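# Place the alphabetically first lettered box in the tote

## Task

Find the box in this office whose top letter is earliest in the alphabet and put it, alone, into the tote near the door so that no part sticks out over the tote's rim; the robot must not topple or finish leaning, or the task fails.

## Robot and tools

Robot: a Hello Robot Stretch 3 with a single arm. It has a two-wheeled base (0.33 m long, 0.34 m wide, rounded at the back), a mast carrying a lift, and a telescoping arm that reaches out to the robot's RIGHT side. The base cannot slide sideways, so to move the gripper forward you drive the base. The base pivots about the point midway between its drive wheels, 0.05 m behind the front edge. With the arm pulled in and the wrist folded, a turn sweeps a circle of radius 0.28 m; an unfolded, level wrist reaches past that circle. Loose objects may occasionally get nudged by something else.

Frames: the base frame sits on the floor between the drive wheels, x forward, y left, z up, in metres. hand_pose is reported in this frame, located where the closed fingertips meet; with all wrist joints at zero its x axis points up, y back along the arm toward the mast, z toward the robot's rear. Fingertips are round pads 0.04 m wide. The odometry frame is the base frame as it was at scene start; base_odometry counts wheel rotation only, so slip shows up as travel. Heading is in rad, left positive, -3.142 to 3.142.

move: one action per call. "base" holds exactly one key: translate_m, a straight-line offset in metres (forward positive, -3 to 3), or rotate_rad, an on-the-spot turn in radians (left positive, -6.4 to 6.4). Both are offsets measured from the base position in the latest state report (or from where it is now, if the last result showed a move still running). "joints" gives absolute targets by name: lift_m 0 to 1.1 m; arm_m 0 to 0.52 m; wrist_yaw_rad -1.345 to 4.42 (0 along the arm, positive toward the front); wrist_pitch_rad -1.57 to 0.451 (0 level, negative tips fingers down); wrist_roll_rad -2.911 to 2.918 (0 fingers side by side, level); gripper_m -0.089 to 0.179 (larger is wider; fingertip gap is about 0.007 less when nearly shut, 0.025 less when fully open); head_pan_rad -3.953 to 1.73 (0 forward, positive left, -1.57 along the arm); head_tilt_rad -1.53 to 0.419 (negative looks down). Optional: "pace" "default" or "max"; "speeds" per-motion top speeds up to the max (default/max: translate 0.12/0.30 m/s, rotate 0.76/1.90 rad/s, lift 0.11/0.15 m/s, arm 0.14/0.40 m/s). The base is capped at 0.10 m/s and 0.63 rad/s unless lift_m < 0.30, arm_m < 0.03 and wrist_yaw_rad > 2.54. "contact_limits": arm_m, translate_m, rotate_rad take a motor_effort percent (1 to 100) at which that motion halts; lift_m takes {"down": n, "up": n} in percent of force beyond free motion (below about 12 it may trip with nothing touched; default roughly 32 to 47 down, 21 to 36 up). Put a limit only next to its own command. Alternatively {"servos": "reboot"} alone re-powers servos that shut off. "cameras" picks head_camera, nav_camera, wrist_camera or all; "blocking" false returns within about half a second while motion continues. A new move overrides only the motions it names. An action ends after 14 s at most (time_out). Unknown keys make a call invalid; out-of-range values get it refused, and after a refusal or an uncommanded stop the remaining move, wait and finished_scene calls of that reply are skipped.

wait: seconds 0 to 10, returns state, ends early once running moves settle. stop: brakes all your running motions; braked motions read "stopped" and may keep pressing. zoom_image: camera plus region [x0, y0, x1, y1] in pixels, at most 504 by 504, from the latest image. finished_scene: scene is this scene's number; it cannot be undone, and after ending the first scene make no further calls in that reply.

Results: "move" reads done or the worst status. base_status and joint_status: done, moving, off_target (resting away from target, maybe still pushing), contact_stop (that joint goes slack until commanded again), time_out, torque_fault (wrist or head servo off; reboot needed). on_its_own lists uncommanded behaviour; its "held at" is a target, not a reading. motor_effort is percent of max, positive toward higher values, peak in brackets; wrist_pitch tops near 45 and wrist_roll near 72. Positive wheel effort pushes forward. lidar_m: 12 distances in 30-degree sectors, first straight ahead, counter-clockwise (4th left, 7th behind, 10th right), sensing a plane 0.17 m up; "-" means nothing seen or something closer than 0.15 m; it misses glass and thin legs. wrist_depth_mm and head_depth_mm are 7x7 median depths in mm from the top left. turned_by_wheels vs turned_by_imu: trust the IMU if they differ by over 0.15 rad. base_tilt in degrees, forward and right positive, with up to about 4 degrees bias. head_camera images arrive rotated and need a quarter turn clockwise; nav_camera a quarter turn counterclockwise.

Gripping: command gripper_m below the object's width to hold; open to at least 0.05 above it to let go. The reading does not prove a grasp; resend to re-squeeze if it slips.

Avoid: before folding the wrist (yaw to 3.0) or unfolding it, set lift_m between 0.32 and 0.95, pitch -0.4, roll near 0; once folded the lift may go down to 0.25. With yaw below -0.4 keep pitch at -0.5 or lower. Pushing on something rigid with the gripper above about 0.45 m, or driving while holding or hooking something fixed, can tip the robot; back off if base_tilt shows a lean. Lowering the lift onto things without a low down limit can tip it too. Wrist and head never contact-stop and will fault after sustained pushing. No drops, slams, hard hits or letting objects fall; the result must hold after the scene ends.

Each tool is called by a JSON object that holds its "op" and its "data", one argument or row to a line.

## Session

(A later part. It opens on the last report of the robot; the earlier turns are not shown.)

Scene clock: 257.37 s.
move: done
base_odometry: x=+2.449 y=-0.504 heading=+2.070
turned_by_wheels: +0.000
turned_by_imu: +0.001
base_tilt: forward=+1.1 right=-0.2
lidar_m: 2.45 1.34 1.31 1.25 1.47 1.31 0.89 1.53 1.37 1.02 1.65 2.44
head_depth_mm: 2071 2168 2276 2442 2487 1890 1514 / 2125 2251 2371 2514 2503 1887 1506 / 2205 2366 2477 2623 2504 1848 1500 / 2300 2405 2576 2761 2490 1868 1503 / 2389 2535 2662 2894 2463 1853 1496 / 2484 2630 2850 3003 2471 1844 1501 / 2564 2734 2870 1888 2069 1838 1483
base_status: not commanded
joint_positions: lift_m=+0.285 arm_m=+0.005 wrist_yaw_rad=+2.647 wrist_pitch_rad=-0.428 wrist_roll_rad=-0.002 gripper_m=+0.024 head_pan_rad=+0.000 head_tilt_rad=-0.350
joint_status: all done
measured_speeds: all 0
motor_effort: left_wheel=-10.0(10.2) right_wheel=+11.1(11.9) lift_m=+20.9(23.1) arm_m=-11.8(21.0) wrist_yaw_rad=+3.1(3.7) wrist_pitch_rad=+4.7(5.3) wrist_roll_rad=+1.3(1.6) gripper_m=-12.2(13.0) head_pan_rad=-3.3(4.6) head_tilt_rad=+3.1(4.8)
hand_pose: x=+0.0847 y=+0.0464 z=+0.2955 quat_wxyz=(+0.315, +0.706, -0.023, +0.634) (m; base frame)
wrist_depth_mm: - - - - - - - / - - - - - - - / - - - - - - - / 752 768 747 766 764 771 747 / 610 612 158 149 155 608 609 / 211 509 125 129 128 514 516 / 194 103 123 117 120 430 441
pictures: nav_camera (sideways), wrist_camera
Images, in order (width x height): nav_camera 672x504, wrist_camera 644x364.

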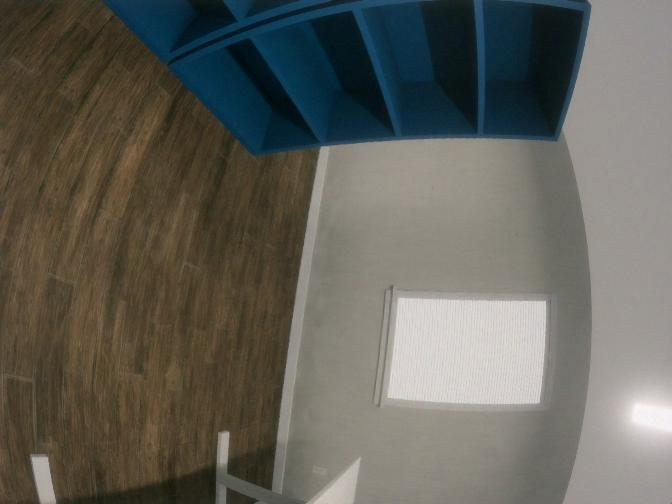

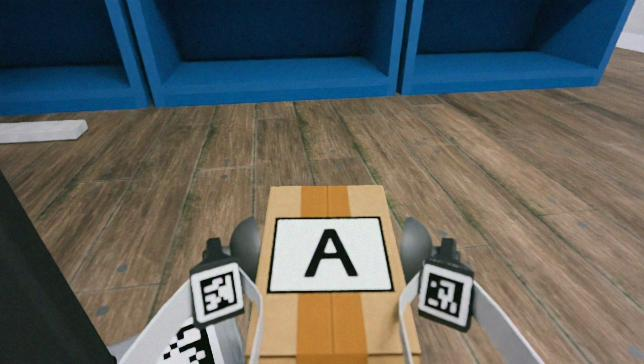

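{"op": "move", "data": {
  "base": {"translate_m": 2.05},
  "pace": "max",
  "contact_limits": {"translate_m": 50}
}}

{"op": "move", "data": {
  "base": {"rotate_rad": 1.151},
  "joints": {"head_tilt_rad": -0.45},
  "pace": "max"
}}

{"op": "move", "data": {
  "base": {"translate_m": 1.2},
  "pace": "max",
  "contact_limits": {"translate_m": 50},
  "cameras": ["head_camera","wrist_camera"]
}}

Scene clock: 268.83 s.
move: done
base_odometry: x=+1.468 y=+1.296 heading=+2.070
turned_by_wheels: +0.000
turned_by_imu: -0.001
base_tilt: forward=+0.9 right=-0.1
lidar_m: 0.52 0.62 1.16 0.80 0.74 1.43 2.92 2.17 1.57 0.93 0.58 0.52
head_depth_mm: 399 420 444 470 500 534 574 / 413 436 461 489 523 559 602 / 427 451 481 510 547 586 637 / 444 471 500 535 572 619 670 / 461 490 523 561 603 654 712 / 480 511 548 587 632 688 756 / 500 535 573 619 673 733 806
base_status: done
joint_positions: lift_m=+0.285 arm_m=+0.005 wrist_yaw_rad=+2.647 wrist_pitch_rad=-0.428 wrist_roll_rad=-0.002 gripper_m=+0.024 head_pan_rad=+0.000 head_tilt_rad=-0.350
joint_status: not commanded
measured_speeds: all 0
motor_effort: left_wheel=-0.7(12.6) right_wheel=+8.2(21.3) lift_m=+31.0(32.8) arm_m=+6.8(6.9) wrist_yaw_rad=+3.1(3.7) wrist_pitch_rad=+5.0(5.2) wrist_roll_rad=+1.3(1.6) gripper_m=-11.7(13.4) head_pan_rad=-3.2(4.2) head_tilt_rad=+2.9(4.6)
contact_limits: translate_m 50 (maximum 100)
hand_pose: x=+0.0846 y=+0.0465 z=+0.2955 quat_wxyz=(+0.315, +0.706, -0.023, +0.634) (m; base frame)
wrist_depth_mm: - - - - - - - / - - - - - - - / - - - - 969 - - / 719 771 759 765 758 732 - / 613 617 158 149 155 597 497 / 212 512 125 129 129 513 483 / 193 103 122 117 119 427 442
pictures: none

Scene clock: 270.67 s.
move: done
base_odometry: x=+1.468 y=+1.296 heading=-3.063
turned_by_wheels: +1.151
turned_by_imu: +1.146
base_tilt: forward=+1.1 right=-0.1
lidar_m: 1.44 0.71 0.71 2.32 3.23 2.16 1.57 0.83 0.55 0.52 0.52 0.67
head_depth_mm: 1381 1395 1434 1422 1430 1434 1336 / 1947 1957 1949 1932 1918 1679 1395 / 2372 2534 2732 2844 2128 1683 1395 / 2368 2588 2726 2746 2129 1671 1393 / 2344 2538 2735 2845 2149 1694 1389 / 2342 2523 2753 2855 2141 1676 1374 / 2329 2487 2694 2891 2124 1662 1385
base_status: done
joint_positions: lift_m=+0.285 arm_m=+0.005 wrist_yaw_rad=+2.647 wrist_pitch_rad=-0.428 wrist_roll_rad=-0.002 gripper_m=+0.024 head_pan_rad=+0.000 head_tilt_rad=-0.448
joint_status: all done
measured_speeds: all 0
motor_effort: left_wheel=-8.2(17.0) right_wheel=+9.8(16.4) lift_m=+29.4(31.3) arm_m=+0.3(7.7) wrist_yaw_rad=+2.8(3.4) wrist_pitch_rad=+5.0(5.2) wrist_roll_rad=+1.3(1.7) gripper_m=-12.2(13.3) head_pan_rad=-2.8(3.9) head_tilt_rad=-2.2(4.0)
hand_pose: x=+0.0846 y=+0.0465 z=+0.2955 quat_wxyz=(+0.315, +0.706, -0.023, +0.634) (m; base frame)
wrist_depth_mm: - - - - - - - / - - - - - - - / - - - 938 - - - / 764 754 771 756 761 767 754 / 613 612 159 148 156 609 608 / 212 507 125 129 129 513 515 / 195 103 123 117 120 429 442
pictures: none

Scene clock: 276.03 s.
move: done
base_odometry: x=+0.272 y=+1.202 heading=-3.063
turned_by_wheels: +0.000
turned_by_imu: -0.001
base_tilt: forward=+1.0 right=+0.0
lidar_m: 1.03 1.57 2.00 1.20 0.66 0.74 2.63 0.63 0.42 0.39 0.39 0.48
head_depth_mm: 979 1006 1006 1006 1006 1015 1019 / 1309 1393 1502 1490 1382 1437 1332 / 1317 1425 1544 1704 1854 1673 1380 / 1312 1412 1531 1686 1868 1627 1389 / 1309 1409 1533 1666 1825 1620 1390 / 1312 1395 1526 1649 1836 1669 1378 / 1307 1403 1518 1653 1819 1674 1381
base_status: done
joint_positions: lift_m=+0.285 arm_m=+0.005 wrist_yaw_rad=+2.648 wrist_pitch_rad=-0.428 wrist_roll_rad=-0.002 gripper_m=+0.024 head_pan_rad=+0.000 head_tilt_rad=-0.450
joint_status: not commanded
measured_speeds: all 0
motor_effort: left_wheel=+6.7(12.0) right_wheel=+1.7(20.8) lift_m=+23.8(29.4) arm_m=-22.0(22.6) wrist_yaw_rad=+2.5(3.2) wrist_pitch_rad=+4.9(5.5) wrist_roll_rad=+1.2(1.6) gripper_m=-12.3(13.2) head_pan_rad=-1.7(4.9) head_tilt_rad=-1.6(3.2)
contact_limits: translate_m 50 (maximum 100)
hand_pose: x=+0.0846 y=+0.0465 z=+0.2955 quat_wxyz=(+0.315, +0.706, -0.023, +0.634) (m; base frame)
wrist_depth_mm: - - - - - - - / - - - - - - - / - - - - - - 954 / 756 760 768 762 766 774 753 / 606 617 159 148 155 613 611 / 212 509 124 129 129 513 516 / 194 103 123 117 120 431 440
pictures: head_camera (sideways), wrist_camera
Images, in order (width x height): head_camera 896x504, wrist_camera 644x364.

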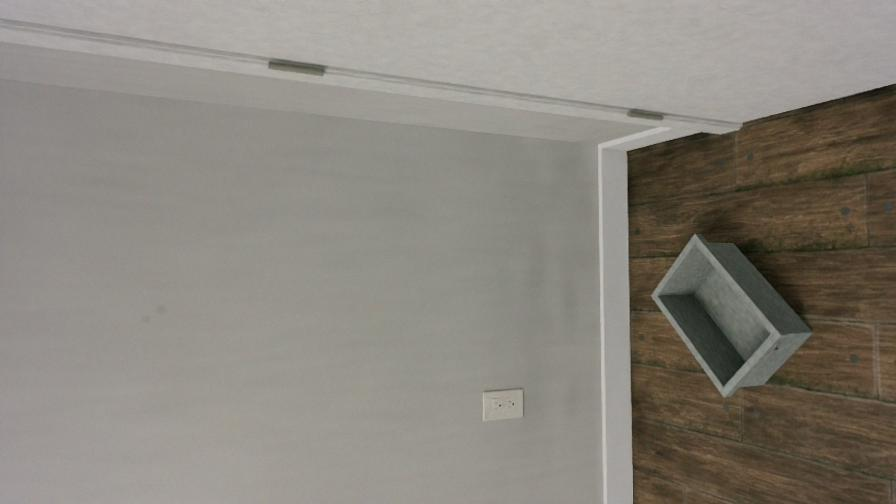

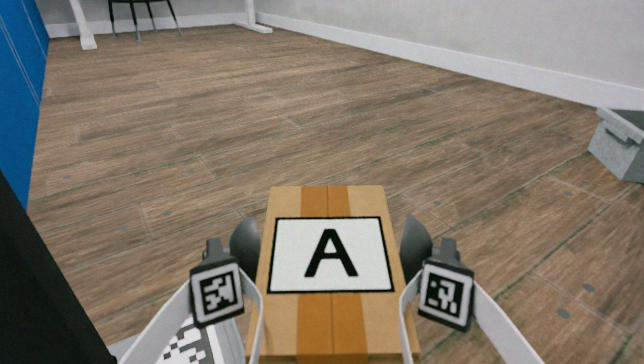

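{"op": "move", "data": {
  "base": {"rotate_rad": 0.61},
  "pace": "max"
}}

{"op": "move", "data": {
  "base": {"translate_m": 0.977},
  "pace": "max",
  "contact_limits": {"translate_m": 50}
}}

{"op": "move", "data": {
  "base": {"rotate_rad": 0.24},
  "joints": {"lift_m": 0.55, "head_pan_rad": -1.57, "head_tilt_rad": -0.8},
  "pace": "max"
}}

{"op": "move", "data": {
  "joints": {"wrist_yaw_rad": 0.0, "wrist_pitch_rad": -0.5}
}}

{"op": "move", "data": {
  "joints": {"wrist_pitch_rad": -1.0, "arm_m": 0.25, "lift_m": 0.4},
  "cameras": ["head_camera","wrist_camera"]
}}

Scene clock: 297.37 s.
move: done
base_odometry: x=+0.272 y=+1.202 heading=-2.453
turned_by_wheels: +0.610
turned_by_imu: +0.608
base_tilt: forward=+0.8 right=-0.1
lidar_m: 1.59 2.15 0.78 0.60 0.79 1.69 0.57 0.41 0.39 0.40 0.50 1.26
head_depth_mm: 1331 1420 1517 1609 1748 1694 1360 / 1402 1504 1601 1711 1866 1695 1396 / 1466 1575 1703 1856 1972 1669 1379 / 1562 1673 1813 1962 2041 1681 1383 / 1673 1777 1941 2131 2116 1668 1385 / 1756 1916 2083 2299 2123 1677 1380 / 1884 2044 2241 2484 2120 1649 1379
base_status: done
joint_positions: lift_m=+0.285 arm_m=+0.005 wrist_yaw_rad=+2.648 wrist_pitch_rad=-0.428 wrist_roll_rad=-0.002 gripper_m=+0.024 head_pan_rad=+0.000 head_tilt_rad=-0.450
joint_status: not commanded
measured_speeds: all 0
motor_effort: left_wheel=-6.8(17.1) right_wheel=+8.0(16.7) lift_m=+21.0(21.3) arm_m=-21.7(22.5) wrist_yaw_rad=+2.9(3.4) wrist_pitch_rad=+4.6(5.1) wrist_roll_rad=+1.3(1.4) gripper_m=-12.0(13.1) head_pan_rad=-2.9(3.6) head_tilt_rad=-2.3(3.2)
hand_pose: x=+0.0846 y=+0.0465 z=+0.2955 quat_wxyz=(+0.315, +0.706, -0.023, +0.634) (m; base frame)
wrist_depth_mm: - - - - - - - / - - - - - - - / - - 929 - - - - / 704 - 731 765 766 766 762 / 605 615 158 149 155 608 612 / 211 513 124 129 128 506 515 / 193 103 123 117 120 425 441
pictures: none

Scene clock: 301.97 s.
move: done
base_odometry: x=-0.482 y=+0.582 heading=-2.453
turned_by_wheels: +0.000
turned_by_imu: -0.001
base_tilt: forward=+1.0 right=-0.2
lidar_m: 0.72 0.96 2.33 1.51 1.08 1.04 1.25 0.87 0.83 0.85 0.73 0.70
head_depth_mm: 575 612 652 703 761 823 898 / 605 646 689 747 809 883 972 / 639 686 735 799 871 954 1061 / 673 722 781 856 938 1044 1167 / 715 772 843 920 1025 1137 1285 / 761 828 903 1002 1120 1272 1349 / 813 887 982 1089 1223 1415 1381
base_status: done
joint_positions: lift_m=+0.285 arm_m=+0.005 wrist_yaw_rad=+2.648 wrist_pitch_rad=-0.428 wrist_roll_rad=-0.002 gripper_m=+0.024 head_pan_rad=+0.000 head_tilt_rad=-0.451
joint_status: not commanded
measured_speeds: all 0
motor_effort: left_wheel=+2.9(12.6) right_wheel=+5.6(18.1) lift_m=+26.2(26.3) arm_m=-17.7(21.9) wrist_yaw_rad=+2.2(3.3) wrist_pitch_rad=+5.2(5.4) wrist_roll_rad=+1.3(1.5) gripper_m=-11.7(13.1) head_pan_rad=-1.7(3.7) head_tilt_rad=-0.8(2.5)
contact_limits: translate_m 50 (maximum 100)
hand_pose: x=+0.0846 y=+0.0465 z=+0.2955 quat_wxyz=(+0.315, +0.706, -0.023, +0.634) (m; base frame)
wrist_depth_mm: - - - - - - - / - - - - - - - / - - - - - - 799 / 753 761 754 749 774 754 733 / 617 617 158 148 155 612 609 / 211 517 124 129 128 504 512 / 194 103 123 117 119 430 443
pictures: none

Scene clock: 304.53 s.
move: done
base_odometry: x=-0.482 y=+0.582 heading=-2.214
turned_by_wheels: +0.240
turned_by_imu: +0.239
base_tilt: forward=+1.2 right=-0.2
lidar_m: 0.79 1.29 2.29 1.23 1.04 1.89 1.02 0.83 0.83 0.84 0.70 0.70
head_depth_mm: 834 922 1011 1140 1299 1308 1163 / 903 1003 1124 1296 1433 1310 1156 / 946 1082 1245 1456 1493 1282 1061 / 866 991 1156 1375 1499 1272 511 / 790 895 1017 1194 1425 1309 1157 / 732 810 918 1056 1242 1318 1164 / 677 748 831 954 1095 1244 1159
base_status: done
joint_positions: lift_m=+0.550 arm_m=+0.005 wrist_yaw_rad=+2.648 wrist_pitch_rad=-0.427 wrist_roll_rad=-0.002 gripper_m=+0.024 head_pan_rad=-1.580 head_tilt_rad=-0.803
joint_status: all done
measured_speeds: all 0
motor_effort: left_wheel=-8.6(14.9) right_wheel=+9.8(17.2) lift_m=+31.6(35.1) arm_m=-17.3(17.7) wrist_yaw_rad=+2.5(3.2) wrist_pitch_rad=+4.5(5.2) wrist_roll_rad=+1.3(1.6) gripper_m=-12.0(12.9) head_pan_rad=+3.9(4.9) head_tilt_rad=-1.0(6.0)
hand_pose: x=+0.0846 y=+0.0465 z=+0.5606 quat_wxyz=(+0.315, +0.706, -0.023, +0.634) (m; base frame)
wrist_depth_mm: - - - - - - - / - - - - - - - / - - - - - - - / - - - - - - - / - - 155 148 156 - 937 / 211 848 125 129 129 838 840 / 194 112 120 117 117 695 721
pictures: none

Scene clock: 306.87 s.
move: done
base_odometry: x=-0.482 y=+0.582 heading=-2.214
turned_by_wheels: +0.000
turned_by_imu: +0.000
base_tilt: forward=+1.0 right=-0.1
lidar_m: 0.79 1.29 2.29 1.24 1.04 1.88 1.02 0.83 0.83 0.84 0.70 0.70
head_depth_mm: 836 922 1022 1143 1312 1299 1162 / 907 1003 1137 1303 1449 1292 1148 / 941 1060 1239 1478 1501 751 554 / 857 977 1136 1363 1475 1251 1108 / 787 884 1016 1178 1400 1308 1148 / 723 809 911 1051 1237 1299 1168 / 671 741 828 943 1090 1233 1160
base_status: not commanded
joint_positions: lift_m=+0.550 arm_m=+0.005 wrist_yaw_rad=+0.003 wrist_pitch_rad=-0.521 wrist_roll_rad=-0.002 gripper_m=+0.024 head_pan_rad=-1.571 head_tilt_rad=-0.802
joint_status: all done
measured_speeds: all 0
motor_effort: left_wheel=-8.7(8.8) right_wheel=+9.8(10.1) lift_m=+30.0(31.7) arm_m=-16.7(17.6) wrist_yaw_rad=-2.3(6.0) wrist_pitch_rad=+3.5(8.0) wrist_roll_rad=+1.1(1.4) gripper_m=-12.6(12.9) head_pan_rad=+3.1(4.2) head_tilt_rad=+1.9(2.3)
hand_pose: x=-0.0209 y=-0.3602 z=+0.5403 quat_wxyz=(+0.684, +0.184, -0.682, -0.181) (m; base frame)
wrist_depth_mm: 390 - - - - 519 - / - - - - - 571 - / - - - - - 618 - / 456 - - 169 710 - - / - - 149 148 153 - - / - - 125 129 129 703 - / - 112 120 117 117 651 637
pictures: none

Scene clock: 309.90 s.
move: done
base_odometry: x=-0.482 y=+0.582 heading=-2.214
turned_by_wheels: +0.000
turned_by_imu: +0.000
base_tilt: forward=+0.9 right=-0.1
lidar_m: 0.79 1.29 2.29 1.23 1.04 1.89 1.02 0.83 0.83 0.84 0.70 0.70
head_depth_mm: 839 920 1025 1150 1308 1308 1163 / 907 1006 1130 1306 1447 721 610 / 939 1061 1231 1474 1500 744 1140 / 856 976 1141 1347 1477 1260 1140 / 785 883 1010 1194 1407 1302 1161 / 721 806 912 1047 1237 1302 1161 / 670 741 828 940 1090 1252 1159
base_status: not commanded
joint_positions: lift_m=+0.400 arm_m=+0.250 wrist_yaw_rad=+0.003 wrist_pitch_rad=-1.010 wrist_roll_rad=-0.002 gripper_m=+0.024 head_pan_rad=-1.570 head_tilt_rad=-0.800
joint_status: all done
measured_speeds: all 0
motor_effort: left_wheel=-8.6(8.8) right_wheel=+9.6(10.0) lift_m=+20.6(27.0) arm_m=+22.7(25.2) wrist_yaw_rad=-1.7(2.4) wrist_pitch_rad=+2.0(6.4) wrist_roll_rad=+1.3(1.5) gripper_m=-12.2(13.5) head_pan_rad=+3.9(4.4) head_tilt_rad=+0.3(2.1)
hand_pose: x=-0.0213 y=-0.5107 z=+0.3088 quat_wxyz=(+0.620, +0.344, -0.617, -0.341) (m; base frame)
wrist_depth_mm: 341 381 521 632 - 445 384 / 368 464 579 594 603 494 - / 384 461 561 551 545 544 476 / - 504 515 169 512 506 499 / 475 478 154 146 150 478 485 / 451 454 125 128 128 450 447 / 426 112 123 118 117 416 420
pictures: head_camera (sideways), wrist_camera
Images, in order (width x height): head_camera 896x504, wrist_camera 644x364.

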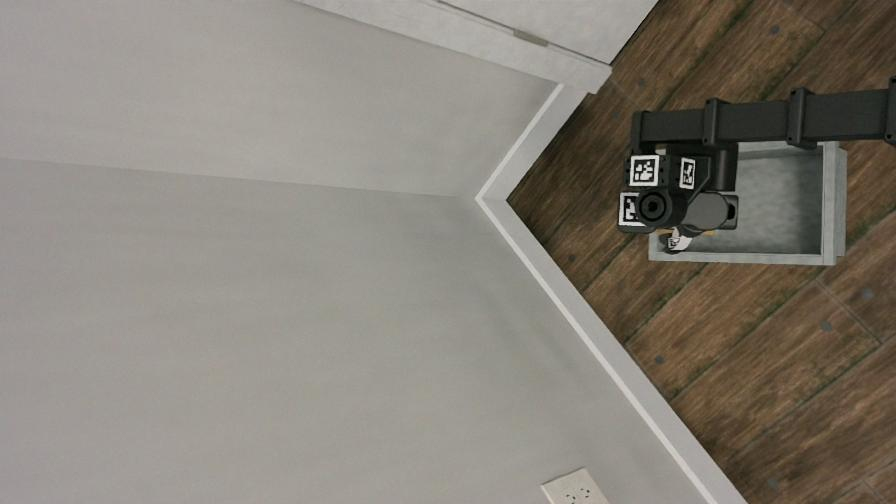

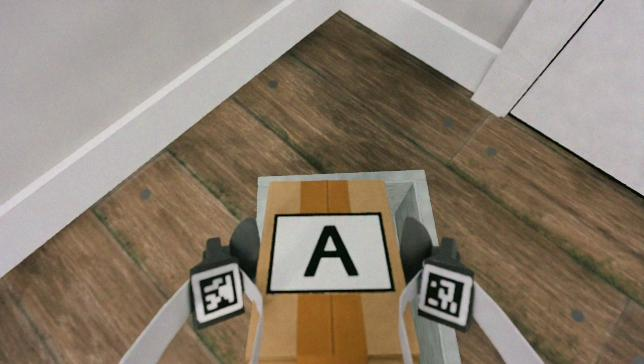

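{"op": "move", "data": {
  "base": {"translate_m": -0.018},
  "joints": {"arm_m": 0.238, "lift_m": 0.3},
  "cameras": ["wrist_camera"]
}}

Scene clock: 318.80 s.
move: done
base_odometry: x=-0.472 y=+0.596 heading=-2.214
turned_by_wheels: +0.000
turned_by_imu: +0.001
base_tilt: forward=+0.9 right=-0.1
lidar_m: 0.80 1.32 2.26 1.22 1.03 1.86 1.01 0.82 0.82 0.86 0.72 0.71
head_depth_mm: 827 908 999 1129 1290 1309 1165 / 889 984 1117 1279 1446 1299 1112 / 943 1070 1233 1450 1514 797 1109 / 873 994 1154 1381 1497 1241 1123 / 798 899 1028 1198 1405 1311 1161 / 736 825 923 1067 1256 1320 1165 / 686 756 845 958 1108 1255 1163
base_status: done
joint_positions: lift_m=+0.300 arm_m=+0.238 wrist_yaw_rad=+0.003 wrist_pitch_rad=-1.011 wrist_roll_rad=-0.002 gripper_m=+0.024 head_pan_rad=-1.570 head_tilt_rad=-0.800
joint_status: all done
measured_speeds: all 0
motor_effort: left_wheel=-8.5(11.9) right_wheel=-2.3(6.1) lift_m=+20.9(22.0) arm_m=-20.7(24.0) wrist_yaw_rad=-2.0(2.5) wrist_pitch_rad=+1.6(2.1) wrist_roll_rad=+1.1(1.6) gripper_m=-10.9(13.1) head_pan_rad=+2.4(3.9) head_tilt_rad=+0.1(2.1)
hand_pose: x=-0.0213 y=-0.4986 z=+0.2088 quat_wxyz=(+0.620, +0.344, -0.617, -0.342) (m; base frame)
wrist_depth_mm: 354 390 506 514 515 473 388 / 359 467 478 465 475 461 418 / - 437 440 - 435 434 431 / 407 406 318 164 324 403 406 / 386 384 155 146 151 380 376 / 357 359 125 129 128 355 353 / 337 112 118 117 117 329 334
pictures: wrist_camera
Images, in order (width x height): wrist_camera 644x364.

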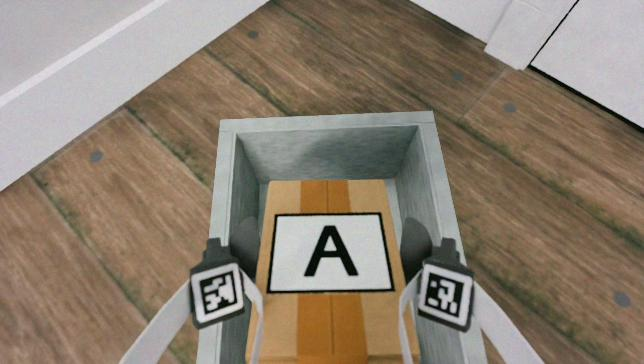

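Centered perfectly. Lower.

{"op": "move", "data": {
  "joints": {"lift_m": 0.125},
  "speeds": {"lift_m": 0.08},
  "contact_limits": {"lift_m": {"down": 14}},
  "cameras": ["wrist_camera"]
}}

Scene clock: 323.27 s.
move: done
base_odometry: x=-0.472 y=+0.596 heading=-2.214
turned_by_wheels: +0.000
turned_by_imu: +0.001
base_tilt: forward=+0.9 right=-0.3
lidar_m: 0.80 1.31 2.26 1.22 1.03 1.85 1.00 0.82 0.82 0.85 0.72 0.71
head_depth_mm: 825 905 996 1128 1277 1310 1167 / 893 990 1117 1285 1447 1306 1160 / 945 1068 1241 1447 1501 1277 917 / 869 996 1149 1375 1496 1263 1130 / 797 897 1025 1202 1422 1310 1157 / 738 822 929 1064 1253 1302 1169 / 688 754 844 962 1109 1262 1160
base_status: not commanded
joint_positions: lift_m=+0.125 arm_m=+0.238 wrist_yaw_rad=+0.003 wrist_pitch_rad=-1.011 wrist_roll_rad=-0.002 gripper_m=+0.024 head_pan_rad=-1.570 head_tilt_rad=-0.800
joint_status: all done
measured_speeds: all 0
motor_effort: left_wheel=-8.5(8.6) right_wheel=-2.6(3.1) lift_m=+20.1(22.1) arm_m=-16.2(19.1) wrist_yaw_rad=-1.9(2.3) wrist_pitch_rad=+2.0(2.1) wrist_roll_rad=+1.3(1.5) gripper_m=-11.8(13.3) head_pan_rad=+2.1(4.1) head_tilt_rad=+0.4(1.5)
contact_limits: lift_m down 14 (down: maximum 72; up: maximum 65)
hand_pose: x=-0.0213 y=-0.4986 z=+0.0338 quat_wxyz=(+0.620, +0.344, -0.617, -0.342) (m; base frame)
wrist_depth_mm: 113 138 - - - 151 117 / - 148 217 - - 162 109 / - 146 - - - 164 121 / - 135 209 159 - 167 116 / - 133 150 143 146 166 111 / - 123 125 128 128 149 118 / 100 107 175 116 120 141 114
pictures: wrist_camera
Images, in order (width x height): wrist_camera 644x364.

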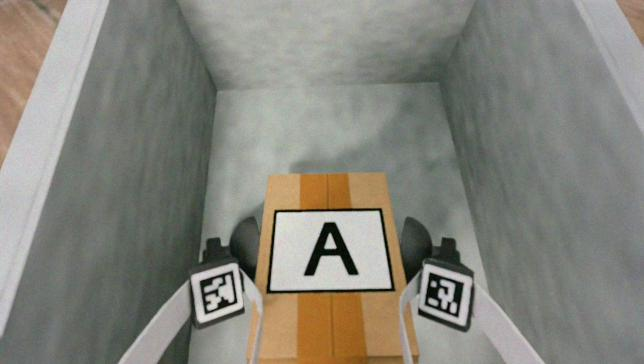

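{"op": "move", "data": {
  "joints": {"gripper_m": 0.12}
}}

{"op": "move", "data": {
  "joints": {"lift_m": 0.4},
  "pace": "max",
  "cameras": ["wrist_camera","head_camera"]
}}

Scene clock: 327.10 s.
move: done
base_odometry: x=-0.472 y=+0.596 heading=-2.214
turned_by_wheels: +0.000
turned_by_imu: +0.001
base_tilt: forward=+0.9 right=-0.3
lidar_m: 0.80 1.31 2.27 1.22 1.03 1.85 1.00 0.82 0.82 0.85 0.71 0.71
head_depth_mm: 826 909 998 1129 1288 1305 1160 / 891 996 1118 1285 1450 1312 1161 / 942 1068 1246 1447 1517 1275 916 / 874 991 1161 1380 1487 1280 1117 / 799 902 1030 1200 1412 1309 1161 / 738 821 926 1073 1264 1316 1166 / 687 758 843 958 1107 1267 1164
base_status: not commanded
joint_positions: lift_m=+0.125 arm_m=+0.238 wrist_yaw_rad=-0.002 wrist_pitch_rad=-1.011 wrist_roll_rad=-0.002 gripper_m=+0.120 head_pan_rad=-1.570 head_tilt_rad=-0.800
joint_status: all done
measured_speeds: all 0
motor_effort: left_wheel=-8.1(8.6) right_wheel=-1.9(2.9) lift_m=+30.3(30.3) arm_m=-11.8(13.6) wrist_yaw_rad=+2.5(3.0) wrist_pitch_rad=+1.8(2.2) wrist_roll_rad=+1.5(1.6) gripper_m=+2.1(91.4) head_pan_rad=+2.6(3.3) head_tilt_rad=-0.2(1.5)
contact_limits: lift_m down 14 (down: maximum 72; up: maximum 65)
hand_pose: x=-0.0219 y=-0.4987 z=+0.0338 quat_wxyz=(+0.619, +0.342, -0.618, -0.343) (m; base frame)
wrist_depth_mm: 116 152 - - - 159 117 / 114 150 - - 227 161 107 / 102 158 234 - - 153 113 / - 155 204 160 - 157 110 / 110 142 155 152 155 147 110 / 109 124 143 142 185 125 111 / - 125 174 134 174 128 107
pictures: none

Scene clock: 329.73 s.
move: done
base_odometry: x=-0.472 y=+0.596 heading=-2.214
turned_by_wheels: +0.000
turned_by_imu: +0.000
base_tilt: forward=+1.0 right=-0.2
lidar_m: 0.80 1.31 2.26 1.22 1.03 1.85 1.00 0.82 0.82 0.86 0.71 0.71
head_depth_mm: 826 908 994 1131 1289 1307 1165 / 889 989 1119 1287 1436 721 611 / 944 1073 1238 1454 1501 726 1146 / 870 995 1156 1369 1498 1211 1138 / 797 900 1031 1202 1412 1318 1161 / 739 817 925 1068 1257 1309 1163 / 686 754 842 961 1108 1255 1167
base_status: not commanded
joint_positions: lift_m=+0.400 arm_m=+0.238 wrist_yaw_rad=-0.002 wrist_pitch_rad=-1.010 wrist_roll_rad=-0.002 gripper_m=+0.120 head_pan_rad=-1.570 head_tilt_rad=-0.800
joint_status: all done
measured_speeds: all 0
motor_effort: left_wheel=-7.7(8.2) right_wheel=-1.5(2.0) lift_m=+31.0(35.0) arm_m=-9.0(12.0) wrist_yaw_rad=+2.6(3.0) wrist_pitch_rad=+1.6(2.1) wrist_roll_rad=+1.2(1.5) gripper_m=+0.2(2.8) head_pan_rad=+1.7(3.8) head_tilt_rad=-0.8(2.1)
hand_pose: x=-0.0219 y=-0.4987 z=+0.3088 quat_wxyz=(+0.619, +0.342, -0.618, -0.343) (m; base frame)
wrist_depth_mm: 358 - 541 648 - 440 394 / 377 485 588 600 586 486 - / 424 543 556 551 555 543 476 / - 517 507 - 508 507 495 / 475 483 468 - 485 480 479 / 453 123 381 392 371 125 447 / 422 422 377 381 384 128 424
pictures: head_camera (sideways), wrist_camera
Images, in order (width x height): head_camera 896x504, wrist_camera 644x364.

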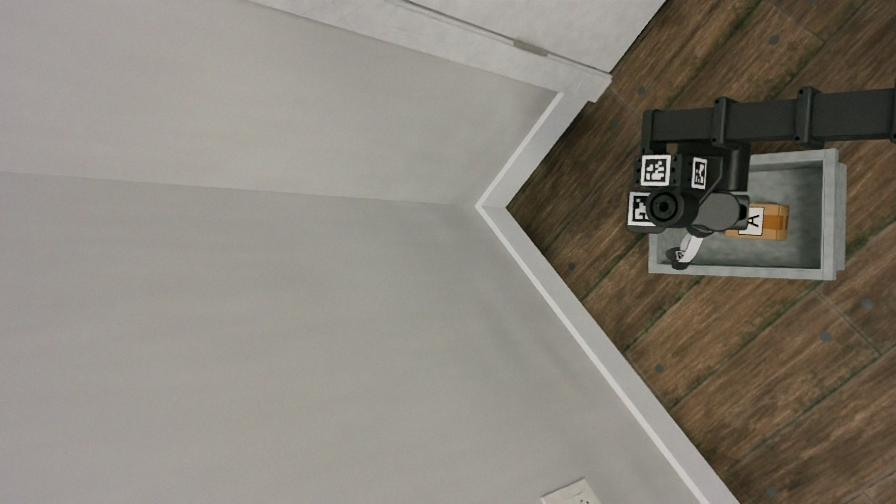

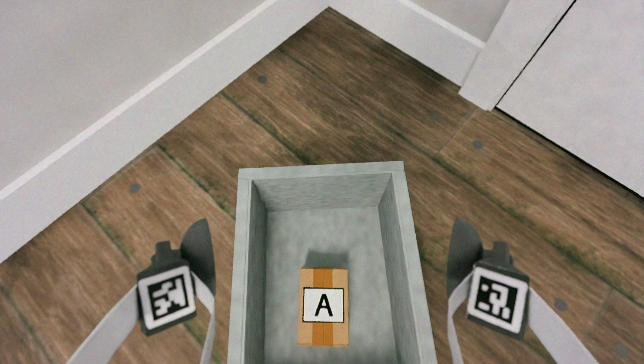

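{"op": "finished_scene", "data": {
  "scene": 3
}}

The scene is finished: the task was done.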